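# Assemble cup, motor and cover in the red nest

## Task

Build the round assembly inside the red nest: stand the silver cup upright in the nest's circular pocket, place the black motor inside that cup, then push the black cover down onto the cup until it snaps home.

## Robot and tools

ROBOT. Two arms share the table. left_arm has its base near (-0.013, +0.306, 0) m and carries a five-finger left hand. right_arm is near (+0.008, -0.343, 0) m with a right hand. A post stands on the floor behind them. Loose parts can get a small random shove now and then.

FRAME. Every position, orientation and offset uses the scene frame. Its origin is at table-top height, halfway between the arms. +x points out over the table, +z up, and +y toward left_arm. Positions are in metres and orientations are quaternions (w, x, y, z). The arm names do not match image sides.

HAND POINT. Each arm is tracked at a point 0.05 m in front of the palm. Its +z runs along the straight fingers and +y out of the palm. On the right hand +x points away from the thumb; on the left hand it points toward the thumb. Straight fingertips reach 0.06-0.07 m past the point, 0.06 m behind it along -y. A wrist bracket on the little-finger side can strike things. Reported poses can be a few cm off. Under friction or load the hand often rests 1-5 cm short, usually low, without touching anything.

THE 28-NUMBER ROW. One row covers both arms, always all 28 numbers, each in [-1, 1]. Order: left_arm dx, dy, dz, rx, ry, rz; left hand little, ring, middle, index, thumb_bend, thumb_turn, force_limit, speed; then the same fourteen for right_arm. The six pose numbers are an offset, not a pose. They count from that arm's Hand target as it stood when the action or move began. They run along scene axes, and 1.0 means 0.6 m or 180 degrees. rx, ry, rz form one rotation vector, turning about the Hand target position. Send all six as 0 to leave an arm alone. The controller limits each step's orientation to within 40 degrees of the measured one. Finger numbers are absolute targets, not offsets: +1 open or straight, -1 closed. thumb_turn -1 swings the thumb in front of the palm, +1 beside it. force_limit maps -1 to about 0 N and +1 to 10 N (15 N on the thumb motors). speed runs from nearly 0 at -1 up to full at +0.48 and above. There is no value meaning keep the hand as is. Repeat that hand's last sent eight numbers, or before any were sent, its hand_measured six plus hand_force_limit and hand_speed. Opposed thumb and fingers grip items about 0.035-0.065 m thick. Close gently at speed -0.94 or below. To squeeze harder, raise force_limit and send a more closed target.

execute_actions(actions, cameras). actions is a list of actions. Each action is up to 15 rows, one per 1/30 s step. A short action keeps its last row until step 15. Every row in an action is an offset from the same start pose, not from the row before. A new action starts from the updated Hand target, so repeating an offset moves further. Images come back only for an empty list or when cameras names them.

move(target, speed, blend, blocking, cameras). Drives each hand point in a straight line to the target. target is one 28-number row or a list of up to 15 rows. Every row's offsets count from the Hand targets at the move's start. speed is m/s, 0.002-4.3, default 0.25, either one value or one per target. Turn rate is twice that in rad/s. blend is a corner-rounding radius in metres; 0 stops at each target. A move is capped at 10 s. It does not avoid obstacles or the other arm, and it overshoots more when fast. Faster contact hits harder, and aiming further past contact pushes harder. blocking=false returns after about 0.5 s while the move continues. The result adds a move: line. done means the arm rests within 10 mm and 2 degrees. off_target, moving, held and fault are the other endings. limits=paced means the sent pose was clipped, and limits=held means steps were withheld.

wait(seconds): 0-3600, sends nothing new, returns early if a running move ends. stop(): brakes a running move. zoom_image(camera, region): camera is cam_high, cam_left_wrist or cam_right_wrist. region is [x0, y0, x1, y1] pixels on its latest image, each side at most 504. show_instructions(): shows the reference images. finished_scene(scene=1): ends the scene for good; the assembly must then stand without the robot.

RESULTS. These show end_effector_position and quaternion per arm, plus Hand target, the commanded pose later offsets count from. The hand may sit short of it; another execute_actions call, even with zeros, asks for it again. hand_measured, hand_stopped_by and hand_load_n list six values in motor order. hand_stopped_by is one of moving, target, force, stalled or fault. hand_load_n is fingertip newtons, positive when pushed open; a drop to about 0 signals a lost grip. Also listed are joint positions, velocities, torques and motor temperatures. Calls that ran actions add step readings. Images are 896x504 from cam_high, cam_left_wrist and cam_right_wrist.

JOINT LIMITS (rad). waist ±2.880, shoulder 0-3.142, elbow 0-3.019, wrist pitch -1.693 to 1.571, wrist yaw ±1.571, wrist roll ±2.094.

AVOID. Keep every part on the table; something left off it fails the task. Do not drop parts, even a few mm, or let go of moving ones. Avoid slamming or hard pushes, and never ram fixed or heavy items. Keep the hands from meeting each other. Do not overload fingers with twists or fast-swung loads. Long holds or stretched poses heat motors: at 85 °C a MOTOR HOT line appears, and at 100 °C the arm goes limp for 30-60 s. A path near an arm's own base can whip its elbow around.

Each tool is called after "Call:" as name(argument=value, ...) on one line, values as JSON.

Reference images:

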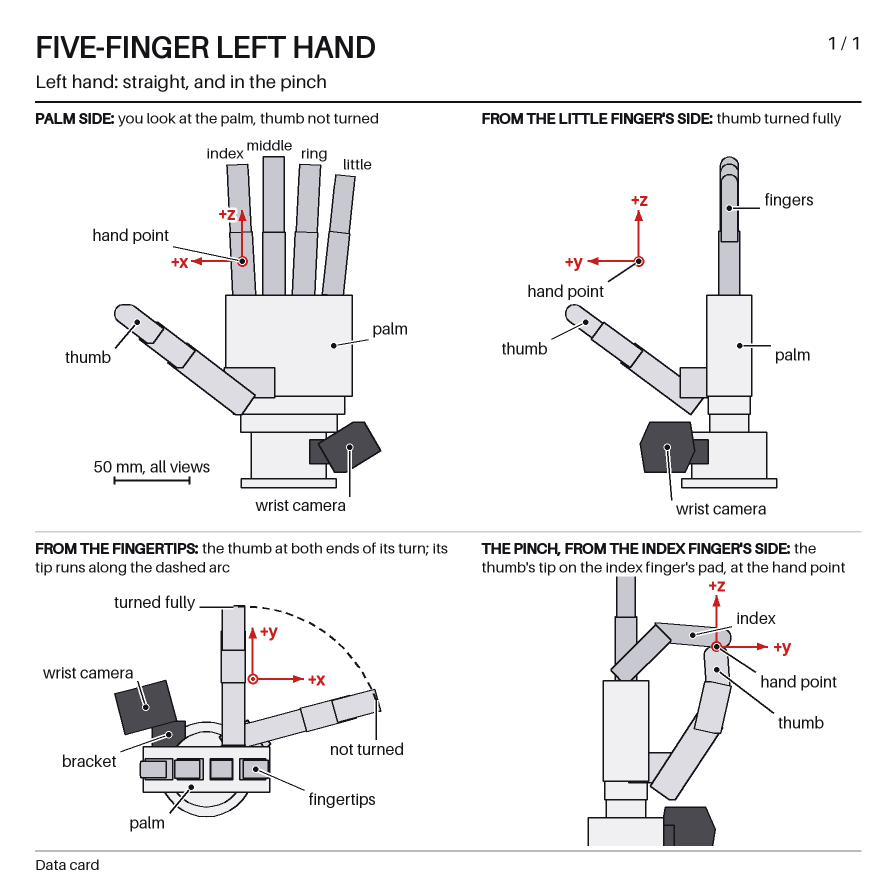

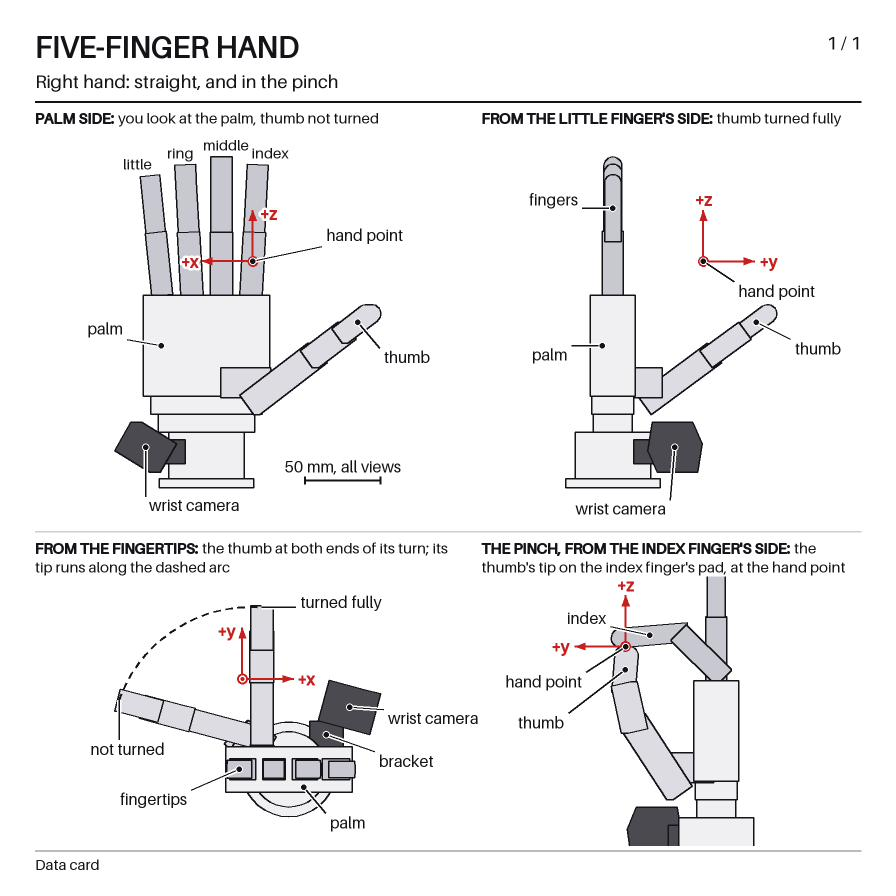

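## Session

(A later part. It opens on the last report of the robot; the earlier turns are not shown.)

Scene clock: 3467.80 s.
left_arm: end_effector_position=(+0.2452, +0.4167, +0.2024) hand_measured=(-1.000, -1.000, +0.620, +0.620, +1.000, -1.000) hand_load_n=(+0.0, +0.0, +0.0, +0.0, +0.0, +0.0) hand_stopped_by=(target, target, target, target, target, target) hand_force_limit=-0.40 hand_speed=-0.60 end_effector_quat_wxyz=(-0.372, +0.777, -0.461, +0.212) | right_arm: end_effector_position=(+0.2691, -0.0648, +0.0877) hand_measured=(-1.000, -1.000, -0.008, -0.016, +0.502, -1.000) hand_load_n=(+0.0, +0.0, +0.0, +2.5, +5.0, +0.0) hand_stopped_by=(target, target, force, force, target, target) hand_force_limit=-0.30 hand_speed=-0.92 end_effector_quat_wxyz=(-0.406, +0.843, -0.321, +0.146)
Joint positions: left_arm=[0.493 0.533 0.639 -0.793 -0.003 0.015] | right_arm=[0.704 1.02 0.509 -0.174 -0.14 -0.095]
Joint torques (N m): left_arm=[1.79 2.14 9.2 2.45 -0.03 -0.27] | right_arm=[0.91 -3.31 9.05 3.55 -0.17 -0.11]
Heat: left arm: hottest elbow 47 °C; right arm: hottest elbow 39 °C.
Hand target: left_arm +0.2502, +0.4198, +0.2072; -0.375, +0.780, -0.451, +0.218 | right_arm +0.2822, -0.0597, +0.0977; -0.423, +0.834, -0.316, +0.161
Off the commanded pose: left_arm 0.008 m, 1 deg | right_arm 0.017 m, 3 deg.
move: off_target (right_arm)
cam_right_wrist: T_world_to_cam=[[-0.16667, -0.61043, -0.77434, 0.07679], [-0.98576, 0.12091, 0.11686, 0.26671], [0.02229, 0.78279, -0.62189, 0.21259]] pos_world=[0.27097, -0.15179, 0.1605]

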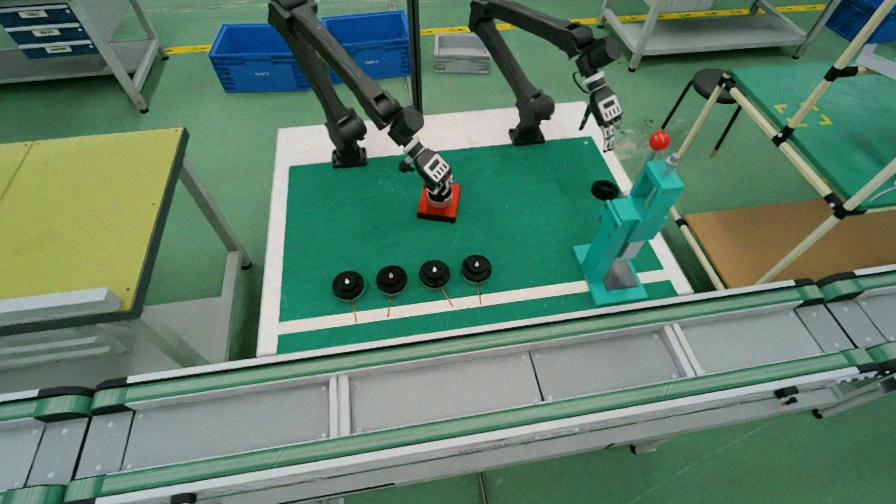

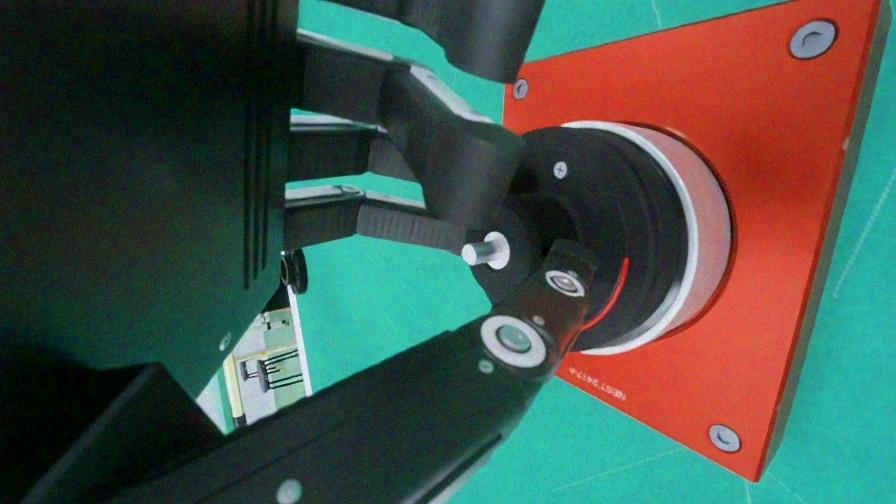

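Call:
move(target=[0,0,0,0,0,0,-1,-1,0.62,0.62,1,-1,-0.4,-0.6,-0.0029,-0.003,0.0168,0.0183,-0.0162,0,-1,-1,-0.4,-0.4,0.5,-1,-0.3,-0.92], speed=0.04, cameras=["cam_high","cam_right_wrist"])

Call:
zoom_image(camera="cam_high", region=[415, 170, 465, 220])

Call:
zoom_image(camera="cam_right_wrist", region=[450, 100, 740, 380])

Scene clock: 3645.50 s.
left_arm: end_effector_position=(+0.2452, +0.4167, +0.2024) hand_measured=(-1.000, -1.000, +0.620, +0.620, +1.000, -1.000) hand_load_n=(+0.0, +0.0, +0.0, +0.0, +0.0, +0.0) hand_stopped_by=(target, target, target, target, target, target) hand_force_limit=-0.40 hand_speed=-0.60 end_effector_quat_wxyz=(-0.372, +0.777, -0.461, +0.212) | right_arm: end_effector_position=(+0.2685, -0.0672, +0.0876) hand_measured=(-1.000, -1.000, -0.008, -0.016, +0.502, -1.000) hand_load_n=(+0.0, +0.0, +0.5, +4.5, +3.5, +0.0) hand_stopped_by=(target, target, force, force, target, target) hand_force_limit=-0.30 hand_speed=-0.92 end_effector_quat_wxyz=(-0.426, +0.833, -0.317, +0.157)
Joint positions: left_arm=[0.493 0.533 0.639 -0.793 -0.003 0.015] | right_arm=[0.698 0.993 0.467 -0.111 -0.144 -0.095]
Joint torques (N m): left_arm=[1.79 2.2 9.13 2.48 -0.02 -0.28] | right_arm=[0.62 -4.84 8.81 3.66 -0.38 -0.05]
Heat: left arm: hottest elbow 47 °C; right arm: hottest elbow 39 °C.
Hand target: left_arm +0.2502, +0.4198, +0.2072; -0.375, +0.780, -0.451, +0.218 | right_arm +0.2805, -0.0615, +0.1077; -0.455, +0.817, -0.310, +0.173
Off the commanded pose: left_arm 0.008 m, 1 deg | right_arm 0.024 m, 4 deg.
move: off_target (right_arm)
cam_right_wrist: T_world_to_cam=[[-0.13953, -0.58405, -0.79964, 0.07185], [-0.98913, 0.12007, 0.08489, 0.27011], [0.04644, 0.80279, -0.59445, 0.20678]] pos_world=[0.26759, -0.15647, 0.15744]

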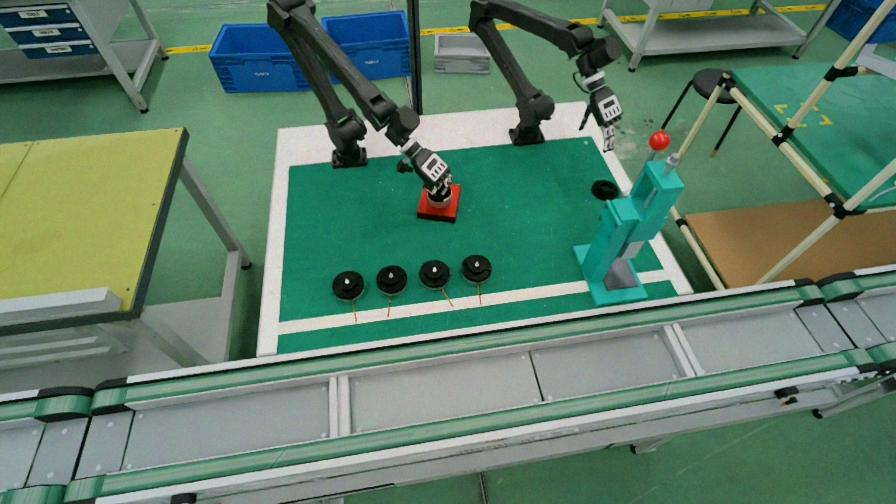

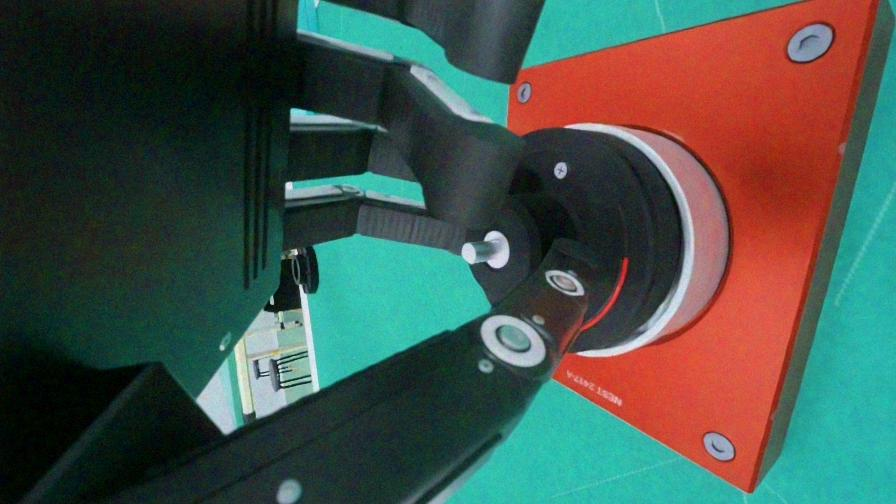

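Scaled by 10.080 from the camera's image (finer frame: 1280x720).

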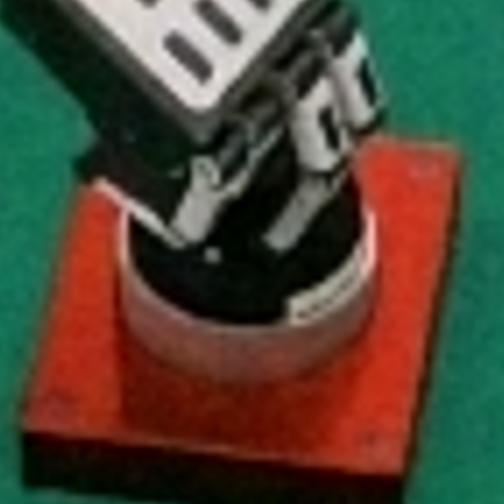

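Scaled by 1.738 from the camera's image (finer frame: 1280x720).

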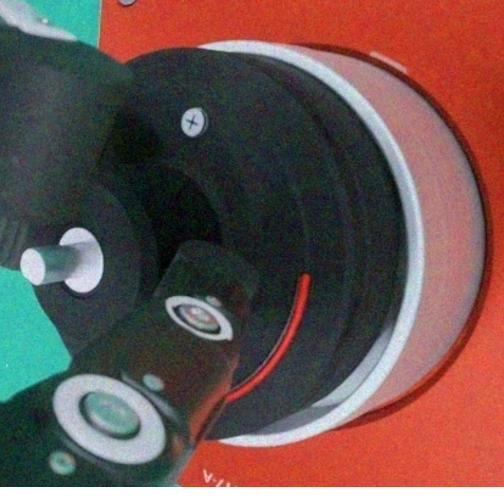

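Call:
wait(seconds=0.5, cameras=["all"])

Scene clock: 3704.50 s.
left_arm: end_effector_position=(+0.2452, +0.4167, +0.2024) hand_measured=(-1.000, -1.000, +0.620, +0.620, +1.000, -1.000) hand_load_n=(+0.0, +0.0, +0.0, +0.0, +0.0, +0.0) hand_stopped_by=(target, target, target, target, target, target) hand_force_limit=-0.40 hand_speed=-0.60 end_effector_quat_wxyz=(-0.372, +0.777, -0.461, +0.212) | right_arm: end_effector_position=(+0.2685, -0.0672, +0.0876) hand_measured=(-1.000, -1.000, -0.008, -0.016, +0.502, -1.000) hand_load_n=(+0.0, +0.0, +0.5, +4.5, +4.0, +0.0) hand_stopped_by=(target, target, force, force, target, target) hand_force_limit=-0.30 hand_speed=-0.92 end_effector_quat_wxyz=(-0.426, +0.833, -0.317, +0.157)
Joint positions: left_arm=[0.493 0.533 0.639 -0.793 -0.003 0.015] | right_arm=[0.698 0.993 0.467 -0.111 -0.144 -0.095]
Joint torques (N m): left_arm=[1.96 2.08 9.13 2.41 -0.04 -0.26] | right_arm=[0.67 -4.78 8.83 3.67 -0.38 -0.06]
Heat: left arm: hottest elbow 47 °C; right arm: hottest elbow 40 °C.
Hand target: left_arm +0.2502, +0.4198, +0.2072; -0.375, +0.780, -0.451, +0.218 | right_arm +0.2805, -0.0615, +0.1077; -0.455, +0.817, -0.310, +0.173
Off the commanded pose: left_arm 0.008 m, 1 deg | right_arm 0.024 m, 4 deg.
wait: 0.50 s; at rest from the start
cam_left_wrist: T_world_to_cam=[[0.70347, 0.04421, 0.70935, -0.32967], [-0.0612, -0.99059, 0.12243, 0.40534], [0.70808, -0.12954, -0.69415, 0.13736]] pos_world=[0.15946, 0.43389, 0.27957]
cam_right_wrist: T_world_to_cam=[[-0.13953, -0.58405, -0.79964, 0.07185], [-0.98913, 0.12007, 0.08489, 0.27011], [0.04644, 0.80279, -0.59445, 0.20678]] pos_world=[0.26759, -0.15647, 0.15744]

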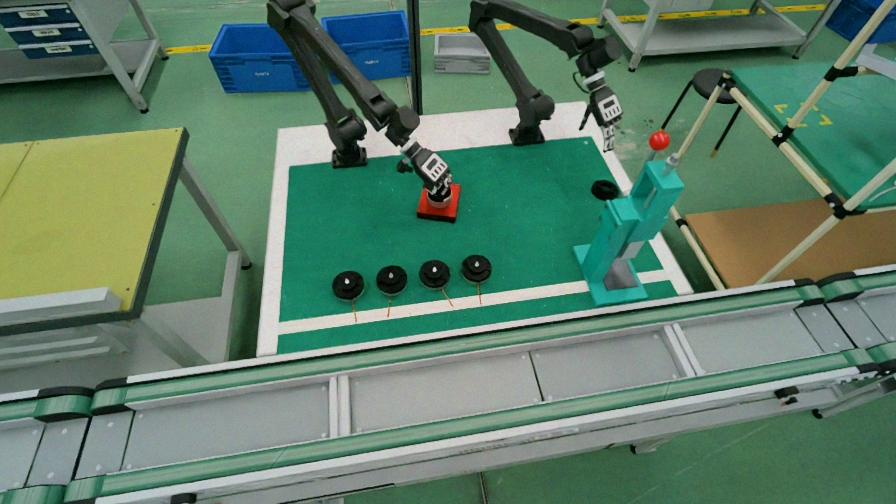

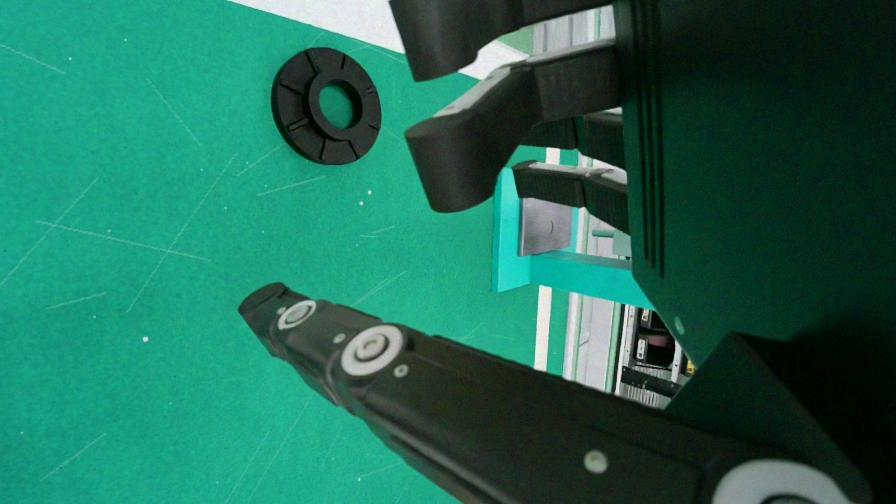

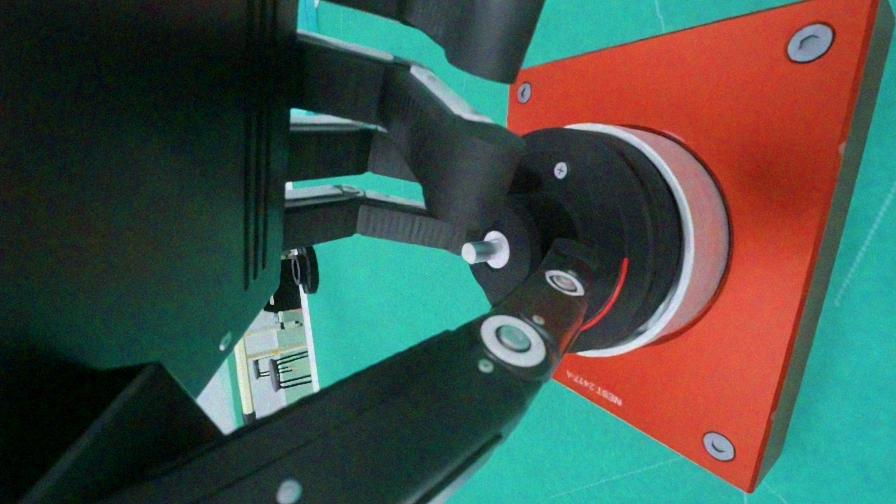

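Call:
zoom_image(camera="cam_right_wrist", region=[480, 100, 760, 380])

Call:
zoom_image(camera="cam_high", region=[410, 170, 470, 230])

Scaled by 1.800 from the camera's image (finer frame: 1280x720).

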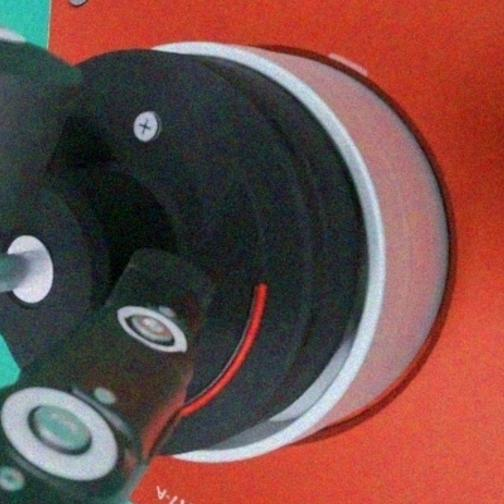

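Scaled by 8.400 from the camera's image (finer frame: 1280x720).

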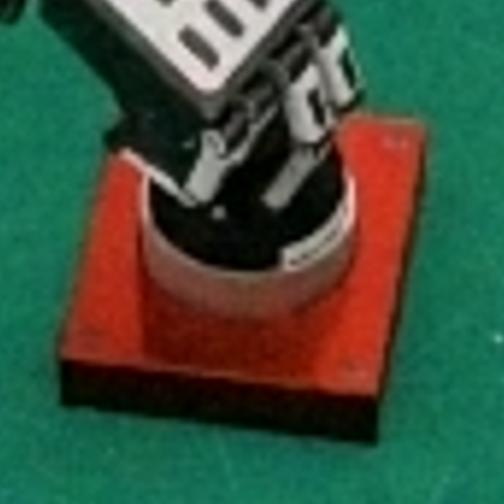

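Call:
move(target=[0,0,0,0,0,0,-1,-1,0.62,0.62,1,-1,-0.4,-0.6,-0.0009,-0.001,-0.0113,-0.0048,0.0042,0,-1,-1,-0.4,-0.4,0.5,-1,-0.3,-0.92], speed=0.02)

Scene clock: 3802.20 s.
left_arm: end_effector_position=(+0.2452, +0.4167, +0.2024) hand_measured=(-1.000, -1.000, +0.620, +0.620, +1.000, -1.000) hand_load_n=(+0.0, +0.0, +0.0, +0.0, +0.0, +0.0) hand_stopped_by=(target, target, target, target, target, target) hand_force_limit=-0.40 hand_speed=-0.60 end_effector_quat_wxyz=(-0.372, +0.777, -0.461, +0.212) | right_arm: end_effector_position=(+0.2685, -0.0672, +0.0876) hand_measured=(-1.000, -1.000, -0.008, -0.016, +0.502, -1.000) hand_load_n=(+0.0, +0.0, +0.5, +4.5, +4.0, +0.0) hand_stopped_by=(target, target, force, force, target, target) hand_force_limit=-0.30 hand_speed=-0.92 end_effector_quat_wxyz=(-0.426, +0.833, -0.317, +0.157)
Joint positions: left_arm=[0.493 0.533 0.639 -0.793 -0.003 0.015] | right_arm=[0.698 0.993 0.467 -0.111 -0.144 -0.095]
Joint torques (N m): left_arm=[1.79 2.14 9.14 2.4 -0.02 -0.26] | right_arm=[0.79 -3.66 8.91 3.54 -0.27 -0.07]
Heat: left arm: hottest elbow 47 °C; right arm: hottest elbow 40 °C.
Hand target: left_arm +0.2502, +0.4198, +0.2072; -0.375, +0.780, -0.451, +0.218 | right_arm +0.2799, -0.0621, +0.1010; -0.447, +0.821, -0.312, +0.170
Off the commanded pose: left_arm 0.008 m, 1 deg | right_arm 0.018 m, 3 deg.
move: off_target (right_arm)

Call:
move(target=[0,0,0,0,0,0,-1,-1,0.62,0.62,1,-1,-0.4,-0.6,-0.0009,-0.001,-0.0113,-0.0048,0.0042,0,-1,-1,-0.4,-0.4,0.5,-1,-0.3,-0.92], speed=0.02, cameras=["cam_right_wrist", "cam_high"])

Call:
zoom_image(camera="cam_right_wrist", region=[480, 100, 760, 380])

Scene clock: 3816.60 s.
left_arm: end_effector_position=(+0.2452, +0.4167, +0.2024) hand_measured=(-1.000, -1.000, +0.620, +0.620, +1.000, -1.000) hand_load_n=(+0.0, +0.0, +0.0, +0.0, +0.0, +0.0) hand_stopped_by=(target, target, target, target, target, target) hand_force_limit=-0.40 hand_speed=-0.60 end_effector_quat_wxyz=(-0.372, +0.777, -0.461, +0.212) | right_arm: end_effector_position=(+0.2668, -0.0662, +0.0847) hand_measured=(-1.000, -1.000, -0.008, -0.016, +0.502, -1.000) hand_load_n=(+0.0, +0.0, +1.0, +2.5, +5.5, +0.5) hand_stopped_by=(target, target, force, force, target, target) hand_force_limit=-0.30 hand_speed=-0.92 end_effector_quat_wxyz=(-0.424, +0.834, -0.319, +0.150)
Joint positions: left_arm=[0.493 0.533 0.639 -0.793 -0.003 0.015] | right_arm=[0.698 1.002 0.467 -0.111 -0.152 -0.089]
Joint torques (N m): left_arm=[2.02 2.2 9.18 2.51 -0.04 -0.29] | right_arm=[0.91 -3.08 8.96 3.38 -0.14 -0.09]
Heat: left arm: hottest elbow 47 °C; right arm: hottest elbow 40 °C.
Hand target: left_arm +0.2502, +0.4198, +0.2072; -0.375, +0.780, -0.451, +0.218 | right_arm +0.2794, -0.0627, +0.0942; -0.438, +0.826, -0.313, +0.167
Off the commanded pose: left_arm 0.008 m, 1 deg | right_arm 0.016 m, 3 deg.
move: off_target (right_arm)
cam_right_wrist: T_world_to_cam=[[-0.14904, -0.58358, -0.79826, 0.07229], [-0.98817, 0.11752, 0.09858, 0.26698], [0.03628, 0.8035, -0.59419, 0.20706]] pos_world=[0.26709, -0.15557, 0.15442]
Images, in order (width x height): cam_high 896x504, cam_right_wrist 896x504.

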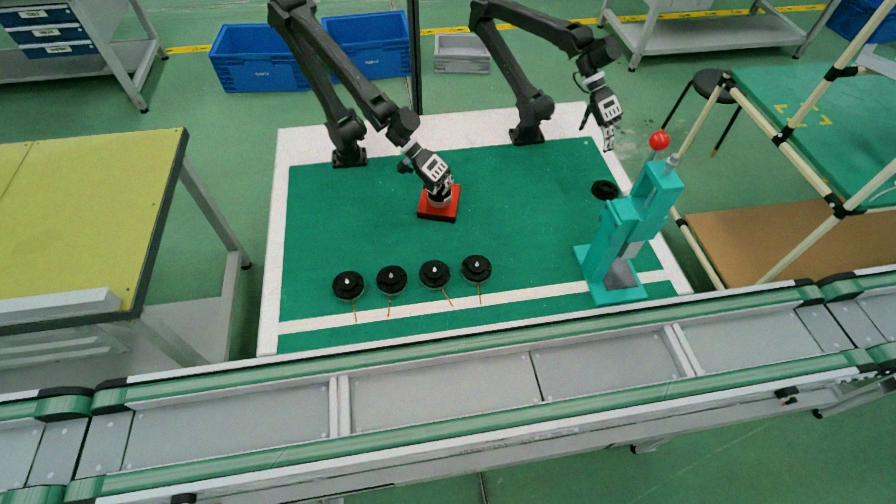

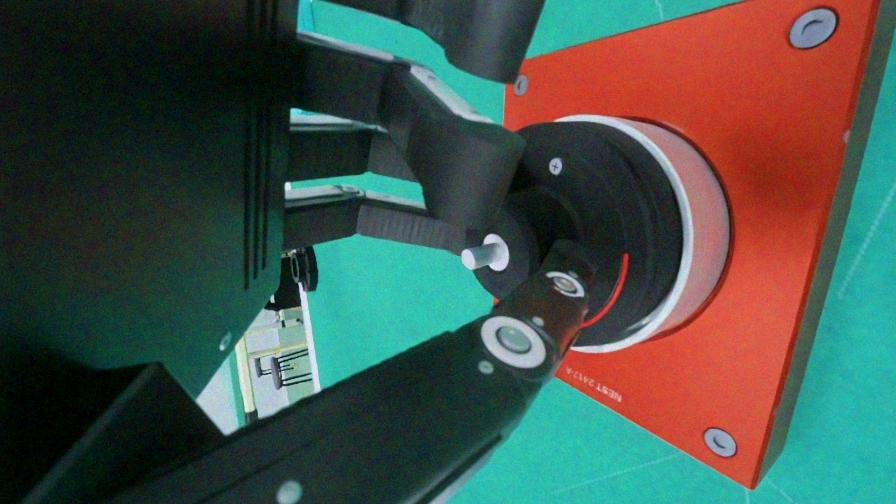

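Scaled by 1.800 from the camera's image (finer frame: 1280x720).

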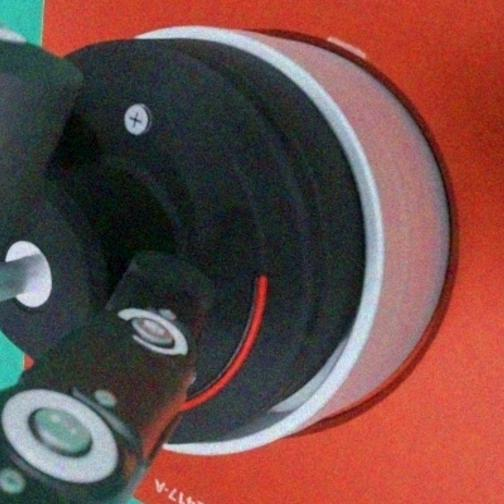

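Call:
zoom_image(camera="cam_high", region=[420, 180, 460, 220])

Call:
zoom_image(camera="cam_right_wrist", region=[600, 240, 700, 360])

Call:
zoom_image(camera="cam_right_wrist", region=[520, 100, 720, 240])

Scaled by 12.600 from the camera's image (finer frame: 1280x720).

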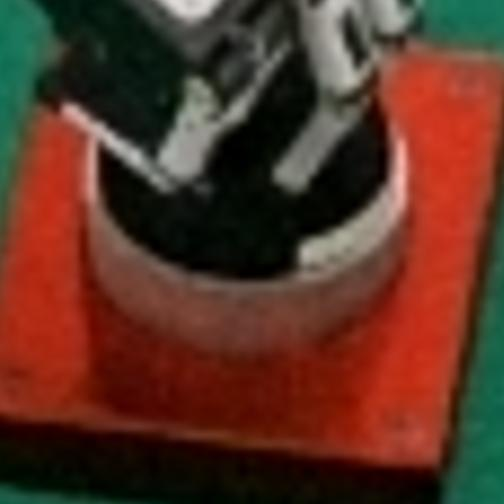

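Scaled by 4.200 from the camera's image (finer frame: 1280x720).

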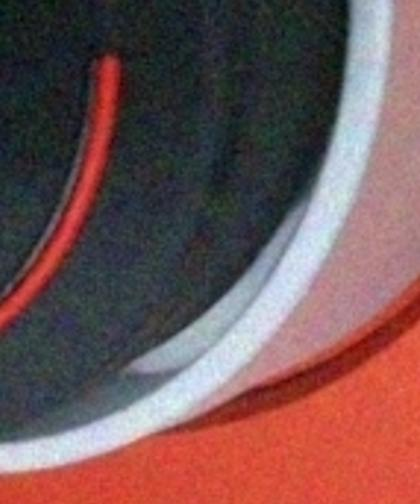

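Scaled by 2.520 from the camera's image (finer frame: 1280x720).

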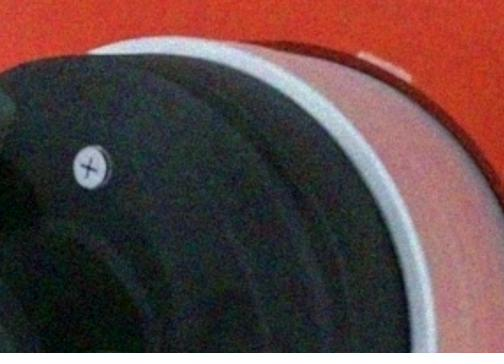

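Call:
zoom_image(camera="cam_right_wrist", region=[450, 210, 570, 310])

Scaled by 4.200 from the camera's image (finer frame: 1280x720).

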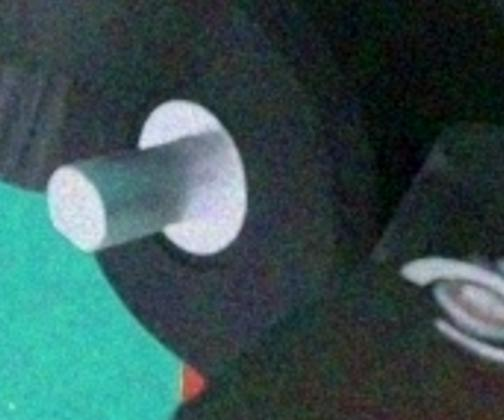

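Call:
move(target=[0,0,0,0,0,0,-1,-1,0.62,0.62,1,-1,-0.4,-0.6,0.0146,0.0156,0.0363,0.0024,-0.0021,0,-1,-1,-0.4,-0.4,0.5,-1,-0.3,-0.92], speed=0.02)

Scene clock: 3958.43 s.
left_arm: end_effector_position=(+0.2452, +0.4167, +0.2024) hand_measured=(-1.000, -1.000, +0.620, +0.620, +1.000, -1.000) hand_load_n=(+0.0, +0.5, +0.0, +0.0, +0.0, +0.0) hand_stopped_by=(target, target, target, target, target, target) hand_force_limit=-0.40 hand_speed=-0.60 end_effector_quat_wxyz=(-0.372, +0.777, -0.461, +0.212) | right_arm: end_effector_position=(+0.2670, -0.0687, +0.0821) hand_measured=(-1.000, -1.000, -0.008, -0.016, +0.502, -1.000) hand_load_n=(+0.0, +0.0, +0.5, +4.5, +3.5, +0.0) hand_stopped_by=(target, target, force, force, target, target) hand_force_limit=-0.30 hand_speed=-0.92 end_effector_quat_wxyz=(-0.417, +0.837, -0.320, +0.153)
Joint positions: left_arm=[0.493 0.533 0.639 -0.793 -0.003 0.015] | right_arm=[0.698 1.005 0.469 -0.122 -0.143 -0.095]
Joint torques (N m): left_arm=[2.32 2.26 9.09 2.5 -0.01 -0.25] | right_arm=[1.38 -3.72 13.61 1.66 -0.07 -0.05]
Heat: left arm: hottest elbow 47 °C; right arm: hottest elbow 40 °C.
Hand target: left_arm +0.2502, +0.4198, +0.2072; -0.375, +0.780, -0.451, +0.218 | right_arm +0.2882, -0.0533, +0.1160; -0.442, +0.824, -0.312, +0.168
Off the commanded pose: left_arm 0.008 m, 1 deg | right_arm 0.043 m, 4 deg.
move: off_target (right_arm)

Call:
move(target=[0,0,0,0,0,0,-1,-1,0.62,0.62,1,-1,-0.4,-0.6,-0.0032,-0.0034,-0.0145,-0.00715,0.00633,0,-1,-1,-0.4,-0.4,0.5,-1,-0.3,-0.92], speed=0.02, cameras=["cam_right_wrist"])

Call:
zoom_image(camera="cam_right_wrist", region=[480, 100, 760, 380])

Scene clock: 3974.07 s.
left_arm: end_effector_position=(+0.2452, +0.4167, +0.2024) hand_measured=(-1.000, -1.000, +0.620, +0.620, +1.000, -1.000) hand_load_n=(+0.0, +0.0, +0.0, +0.0, +0.0, +0.0) hand_stopped_by=(target, target, target, target, target, target) hand_force_limit=-0.40 hand_speed=-0.60 end_effector_quat_wxyz=(-0.372, +0.777, -0.461, +0.212) | right_arm: end_effector_position=(+0.2719, -0.0684, +0.0837) hand_measured=(-1.000, -1.000, -0.008, -0.016, +0.500, -1.000) hand_load_n=(+0.0, +0.0, +0.0, +0.0, +0.0, +0.0) hand_stopped_by=(target, target, force, force, target, target) hand_force_limit=-0.30 hand_speed=-0.92 end_effector_quat_wxyz=(-0.415, +0.835, -0.326, +0.154)
Joint positions: left_arm=[0.493 0.533 0.639 -0.793 -0.003 0.015] | right_arm=[0.692 1.016 0.481 -0.126 -0.138 -0.089]
Joint torques (N m): left_arm=[2.14 2.02 9.29 2.41 -0.04 -0.27] | right_arm=[1.61 -3.14 12.79 1.35 -0.07 -0.07]
Heat: left arm: hottest elbow 47 °C; right arm: hottest elbow 40 °C.
Hand target: left_arm +0.2502, +0.4198, +0.2072; -0.375, +0.780, -0.451, +0.218 | right_arm +0.2862, -0.0553, +0.1073; -0.430, +0.830, -0.315, +0.164
Off the commanded pose: left_arm 0.008 m, 1 deg | right_arm 0.031 m, 2 deg.
move: off_target (right_arm)
cam_right_wrist: T_world_to_cam=[[-0.16455, -0.59366, -0.78771, 0.07353], [-0.98531, 0.136, 0.10332, 0.27241], [0.04579, 0.79314, -0.60732, 0.20589]] pos_world=[0.27108, -0.1567, 0.15482]

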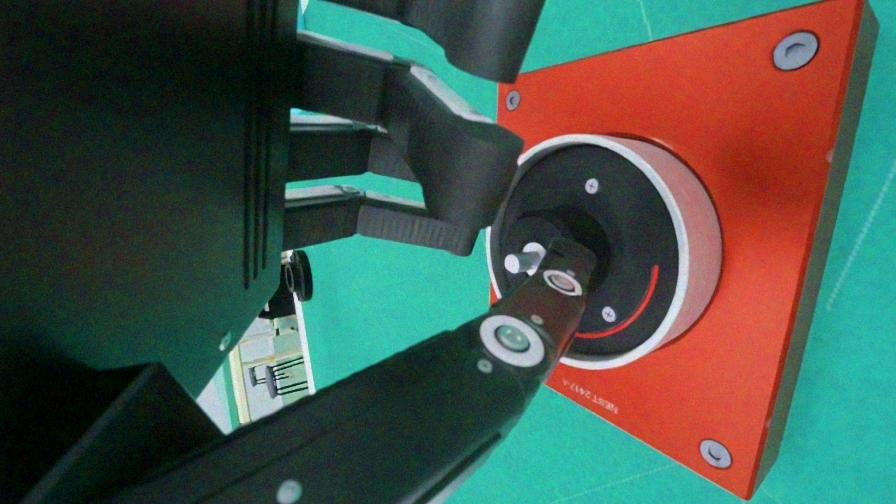

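Scaled by 1.800 from the camera's image (finer frame: 1280x720).

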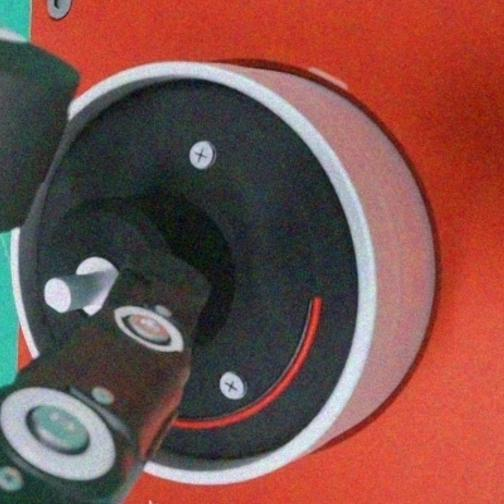

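Call:
move(target=[0,0,0,0,0,0,-1,-1,0.62,0.62,1,-1,-0.4,-0.6,0,0,0,0,0,0,-1,-1,0.4,0.4,0.5,-1,-0.3,-0.6], speed=0.02)

Call:
move(target=[0,0,0,0,0,0,-1,-1,0.62,0.62,1,-1,-0.4,-0.6,0,0,0.09,0,0,0,-1,-1,0.4,0.4,0.5,-1,-0.3,-0.6], speed=0.05, cameras=["cam_right_wrist", "cam_high"])

Scene clock: 3986.57 s.
left_arm: end_effector_position=(+0.2452, +0.4167, +0.2024) hand_measured=(-1.000, -1.000, +0.620, +0.620, +1.000, -1.000) hand_load_n=(+0.0, +0.0, +0.0, +0.0, +0.0, +0.5) hand_stopped_by=(target, target, target, target, target, target) hand_force_limit=-0.40 hand_speed=-0.60 end_effector_quat_wxyz=(-0.372, +0.777, -0.461, +0.212) | right_arm: end_effector_position=(+0.2719, -0.0684, +0.0837) hand_measured=(-1.000, -1.000, +0.400, +0.400, +0.500, -1.000) hand_load_n=(+0.0, +0.5, +0.0, +0.0, +0.0, +0.0) hand_stopped_by=(target, target, target, target, target, target) hand_force_limit=-0.30 hand_speed=-0.60 end_effector_quat_wxyz=(-0.415, +0.835, -0.326, +0.154)
Joint positions: left_arm=[0.493 0.533 0.639 -0.793 -0.003 0.015] | right_arm=[0.692 1.016 0.481 -0.126 -0.138 -0.089]
Joint torques (N m): left_arm=[2.32 2.43 9.14 2.41 -0.02 -0.25] | right_arm=[1.61 -3.19 12.78 1.35 -0.07 -0.08]
Heat: left arm: hottest elbow 47 °C; right arm: hottest elbow 40 °C.
Hand target: left_arm +0.2502, +0.4198, +0.2072; -0.375, +0.780, -0.451, +0.218 | right_arm +0.2862, -0.0553, +0.1073; -0.430, +0.830, -0.315, +0.164
Off the commanded pose: left_arm 0.008 m, 1 deg | right_arm 0.031 m, 2 deg.
move: done

Scene clock: 3988.37 s.
left_arm: end_effector_position=(+0.2452, +0.4167, +0.2024) hand_measured=(-1.000, -1.000, +0.620, +0.620, +1.000, -1.000) hand_load_n=(+0.0, +0.0, +0.0, +0.0, +0.0, +0.0) hand_stopped_by=(target, target, target, target, target, target) hand_force_limit=-0.40 hand_speed=-0.60 end_effector_quat_wxyz=(-0.372, +0.777, -0.461, +0.212) | right_arm: end_effector_position=(+0.2734, -0.0672, +0.1289) hand_measured=(-1.000, -1.000, +0.400, +0.400, +0.500, -1.000) hand_load_n=(+0.0, +0.5, +0.0, +0.0, +0.0, +0.0) hand_stopped_by=(target, target, target, target, target, target) hand_force_limit=-0.30 hand_speed=-0.60 end_effector_quat_wxyz=(-0.408, +0.839, -0.328, +0.150)
Joint positions: left_arm=[0.493 0.533 0.639 -0.793 -0.003 0.015] | right_arm=[0.692 0.953 0.587 -0.313 -0.138 -0.089]
Joint torques (N m): left_arm=[1.85 2.26 9.17 2.47 -0.03 -0.29] | right_arm=[1.55 -4.01 13.57 1.39 -0.06 -0.07]
Heat: left arm: hottest elbow 47 °C; right arm: hottest elbow 40 °C.
Hand target: left_arm +0.2502, +0.4198, +0.2072; -0.375, +0.780, -0.451, +0.218 | right_arm +0.2862, -0.0553, +0.1613; -0.430, +0.830, -0.315, +0.164
Off the commanded pose: left_arm 0.008 m, 1 deg | right_arm 0.037 m, 4 deg.
move: off_target (right_arm)
cam_right_wrist: T_world_to_cam=[[-0.1758, -0.60262, -0.77843, 0.11149], [-0.98373, 0.13728, 0.11588, 0.26714], [0.03703, 0.78613, -0.61695, 0.23548]] pos_world=[0.27367, -0.1546, 0.2011]
Images, in order (width x height): cam_high 896x504, cam_right_wrist 896x504.

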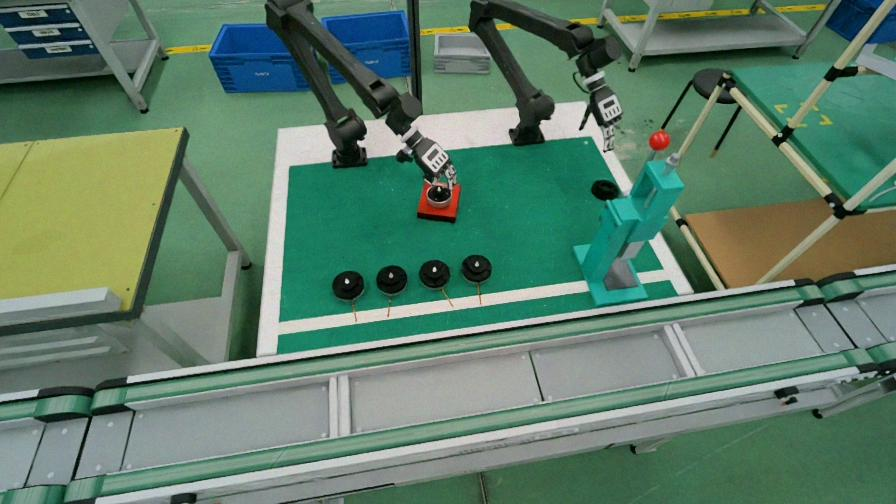

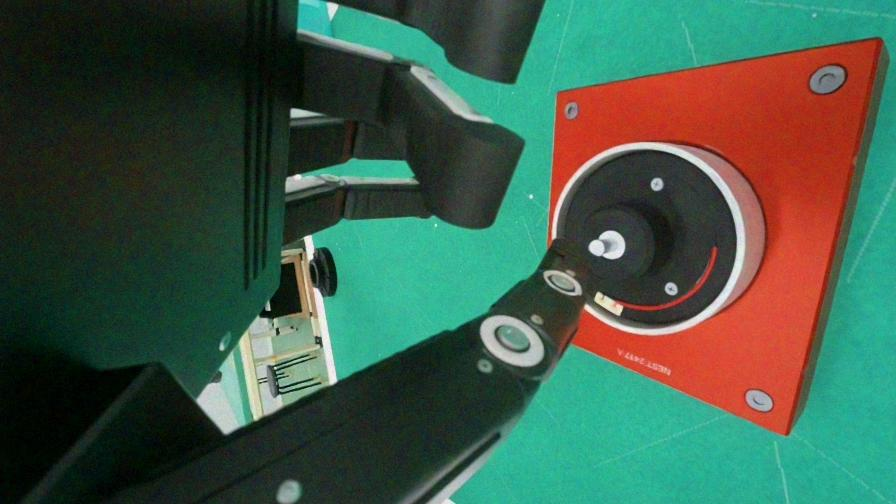

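Call:
zoom_image(camera="cam_right_wrist", region=[530, 120, 790, 350])

Call:
zoom_image(camera="cam_high", region=[330, 170, 500, 300])

Scaled by 1.938 from the camera's image (finer frame: 1280x720).

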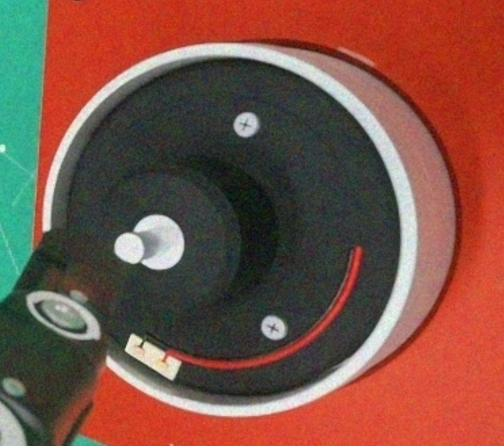

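Scaled by 2.965 from the camera's image (finer frame: 1280x720).

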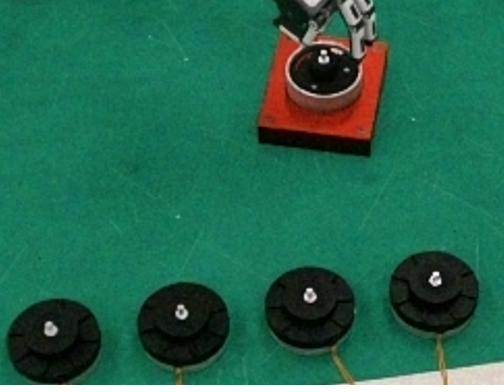

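Call:
move(target=[[0,0,0,0,0,0,-1,-1,0.62,0.62,1,-1,-0.4,-0.6,0,0,0.15,0,0,0,-1,-1,0.4,0.4,0.5,-1,-0.3,-0.6],[0,0,0,0,0,0,-1,-1,0.62,0.62,1,-1,-0.4,-0.6,0.141,-0.198,0.15,0,0,-0.1167,-1,-1,0.4,0.4,0.5,-1,-0.3,-0.6],[0,0,0,0,0,0,-1,-1,0.62,0.62,1,-1,-0.4,-0.6,0.202,-0.433,0.15,0,0,-0.2333,-1,-1,0.4,0.4,0.5,-1,-0.3,-0.6]], speed=0.15, blend=0.03, cameras=["cam_high", "cam_left_wrist"])

Scene clock: 4014.07 s.
left_arm: end_effector_position=(+0.2452, +0.4167, +0.2024) hand_measured=(-1.000, -1.000, +0.620, +0.620, +1.000, -1.000) hand_load_n=(+0.0, +0.0, +0.0, +0.0, +0.5, +0.0) hand_stopped_by=(target, target, target, target, target, target) hand_force_limit=-0.40 hand_speed=-0.60 end_effector_quat_wxyz=(-0.372, +0.777, -0.461, +0.212) | right_arm: end_effector_position=(+0.3919, -0.3138, +0.2199) hand_measured=(-1.000, -1.000, +0.400, +0.400, +0.500, -1.000) hand_load_n=(+0.0, +0.0, +0.0, -0.5, +0.0, +0.0) hand_stopped_by=(target, target, target, target, target, target) hand_force_limit=-0.30 hand_speed=-0.60 end_effector_quat_wxyz=(-0.328, +0.667, -0.605, +0.287)
Joint positions: left_arm=[0.493 0.533 0.639 -0.793 -0.003 0.015] | right_arm=[-0.033 0.888 0.797 -0.585 -0.135 -0.089]
Joint torques (N m): left_arm=[1.79 2.37 9.13 2.47 0 -0.3] | right_arm=[1.03 -2.78 14.39 1.8 -0.12 -0.06]
Heat: left arm: hottest elbow 47 °C; right arm: hottest elbow 41 °C.
Hand target: left_arm +0.2502, +0.4198, +0.2072; -0.375, +0.780, -0.451, +0.218 | right_arm +0.4074, -0.3151, +0.2513; -0.343, +0.662, -0.591, +0.307
Off the commanded pose: left_arm 0.008 m, 1 deg | right_arm 0.035 m, 3 deg.
move: off_target (right_arm)
cam_left_wrist: T_world_to_cam=[[0.70347, 0.04421, 0.70935, -0.32967], [-0.0612, -0.99059, 0.12243, 0.40534], [0.70808, -0.12954, -0.69415, 0.13736]] pos_world=[0.15946, 0.43389, 0.27957]

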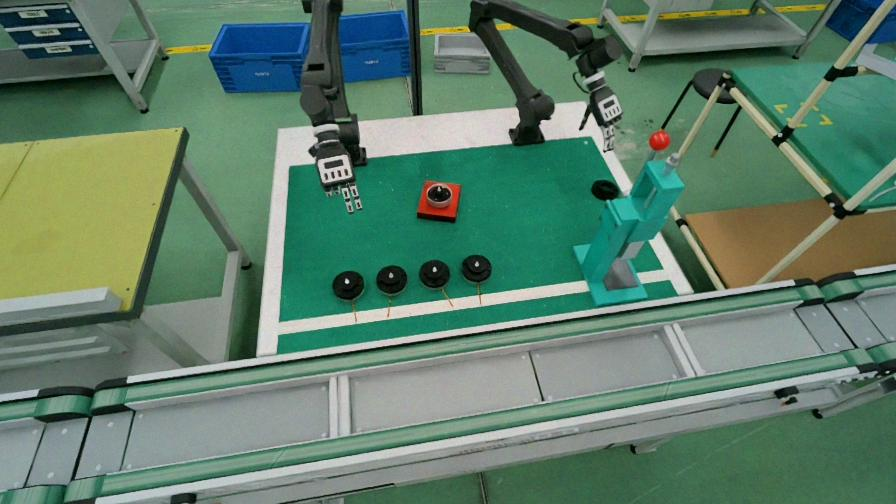

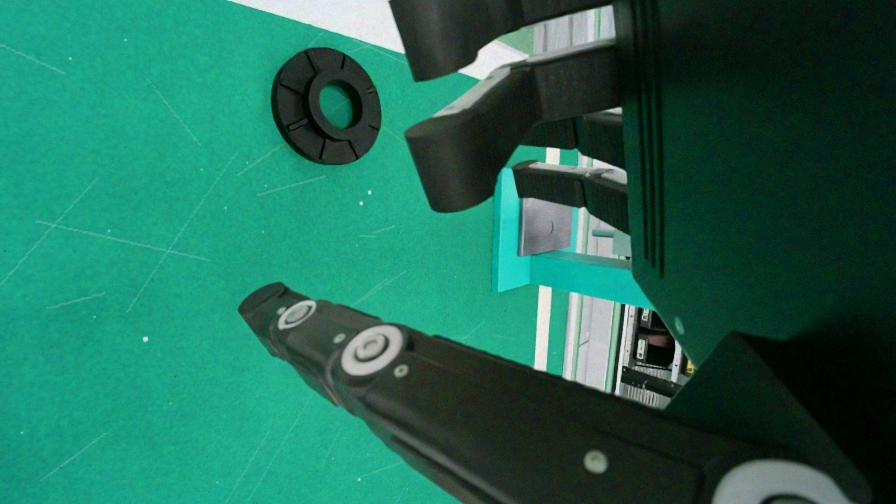

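Call:
zoom_image(camera="cam_left_wrist", region=[240, 20, 420, 190])

Call:
zoom_image(camera="cam_high", region=[570, 160, 640, 220])

Call:
zoom_image(camera="cam_high", region=[410, 170, 470, 230])

Scaled by 2.800 from the camera's image (finer frame: 1280x720).

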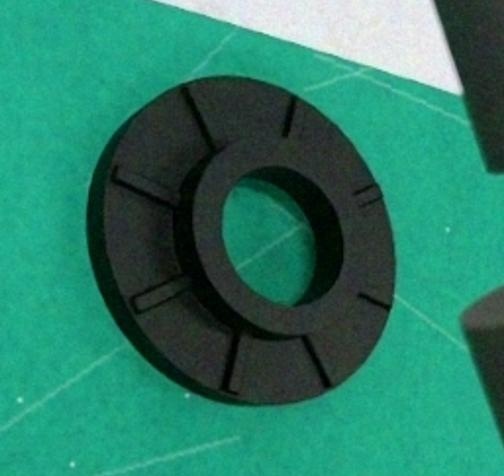

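Scaled by 7.200 from the camera's image (finer frame: 1280x720).

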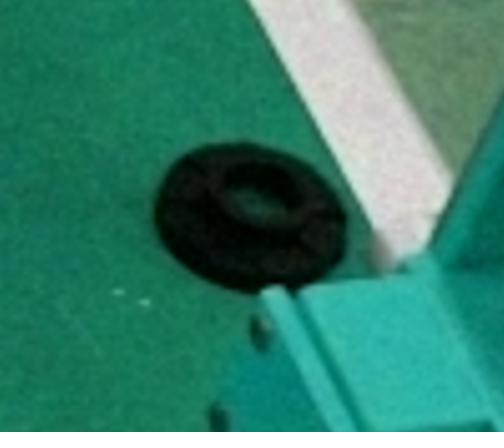

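Scaled by 8.400 from the camera's image (finer frame: 1280x720).

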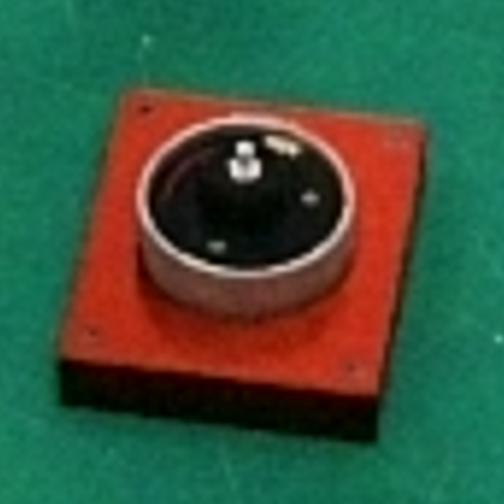

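Call:
zoom_image(camera="cam_left_wrist", region=[265, 40, 390, 170])

Scaled by 3.877 from the camera's image (finer frame: 1280x720).

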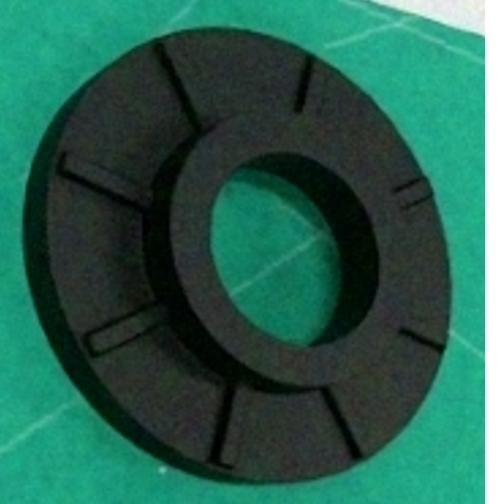

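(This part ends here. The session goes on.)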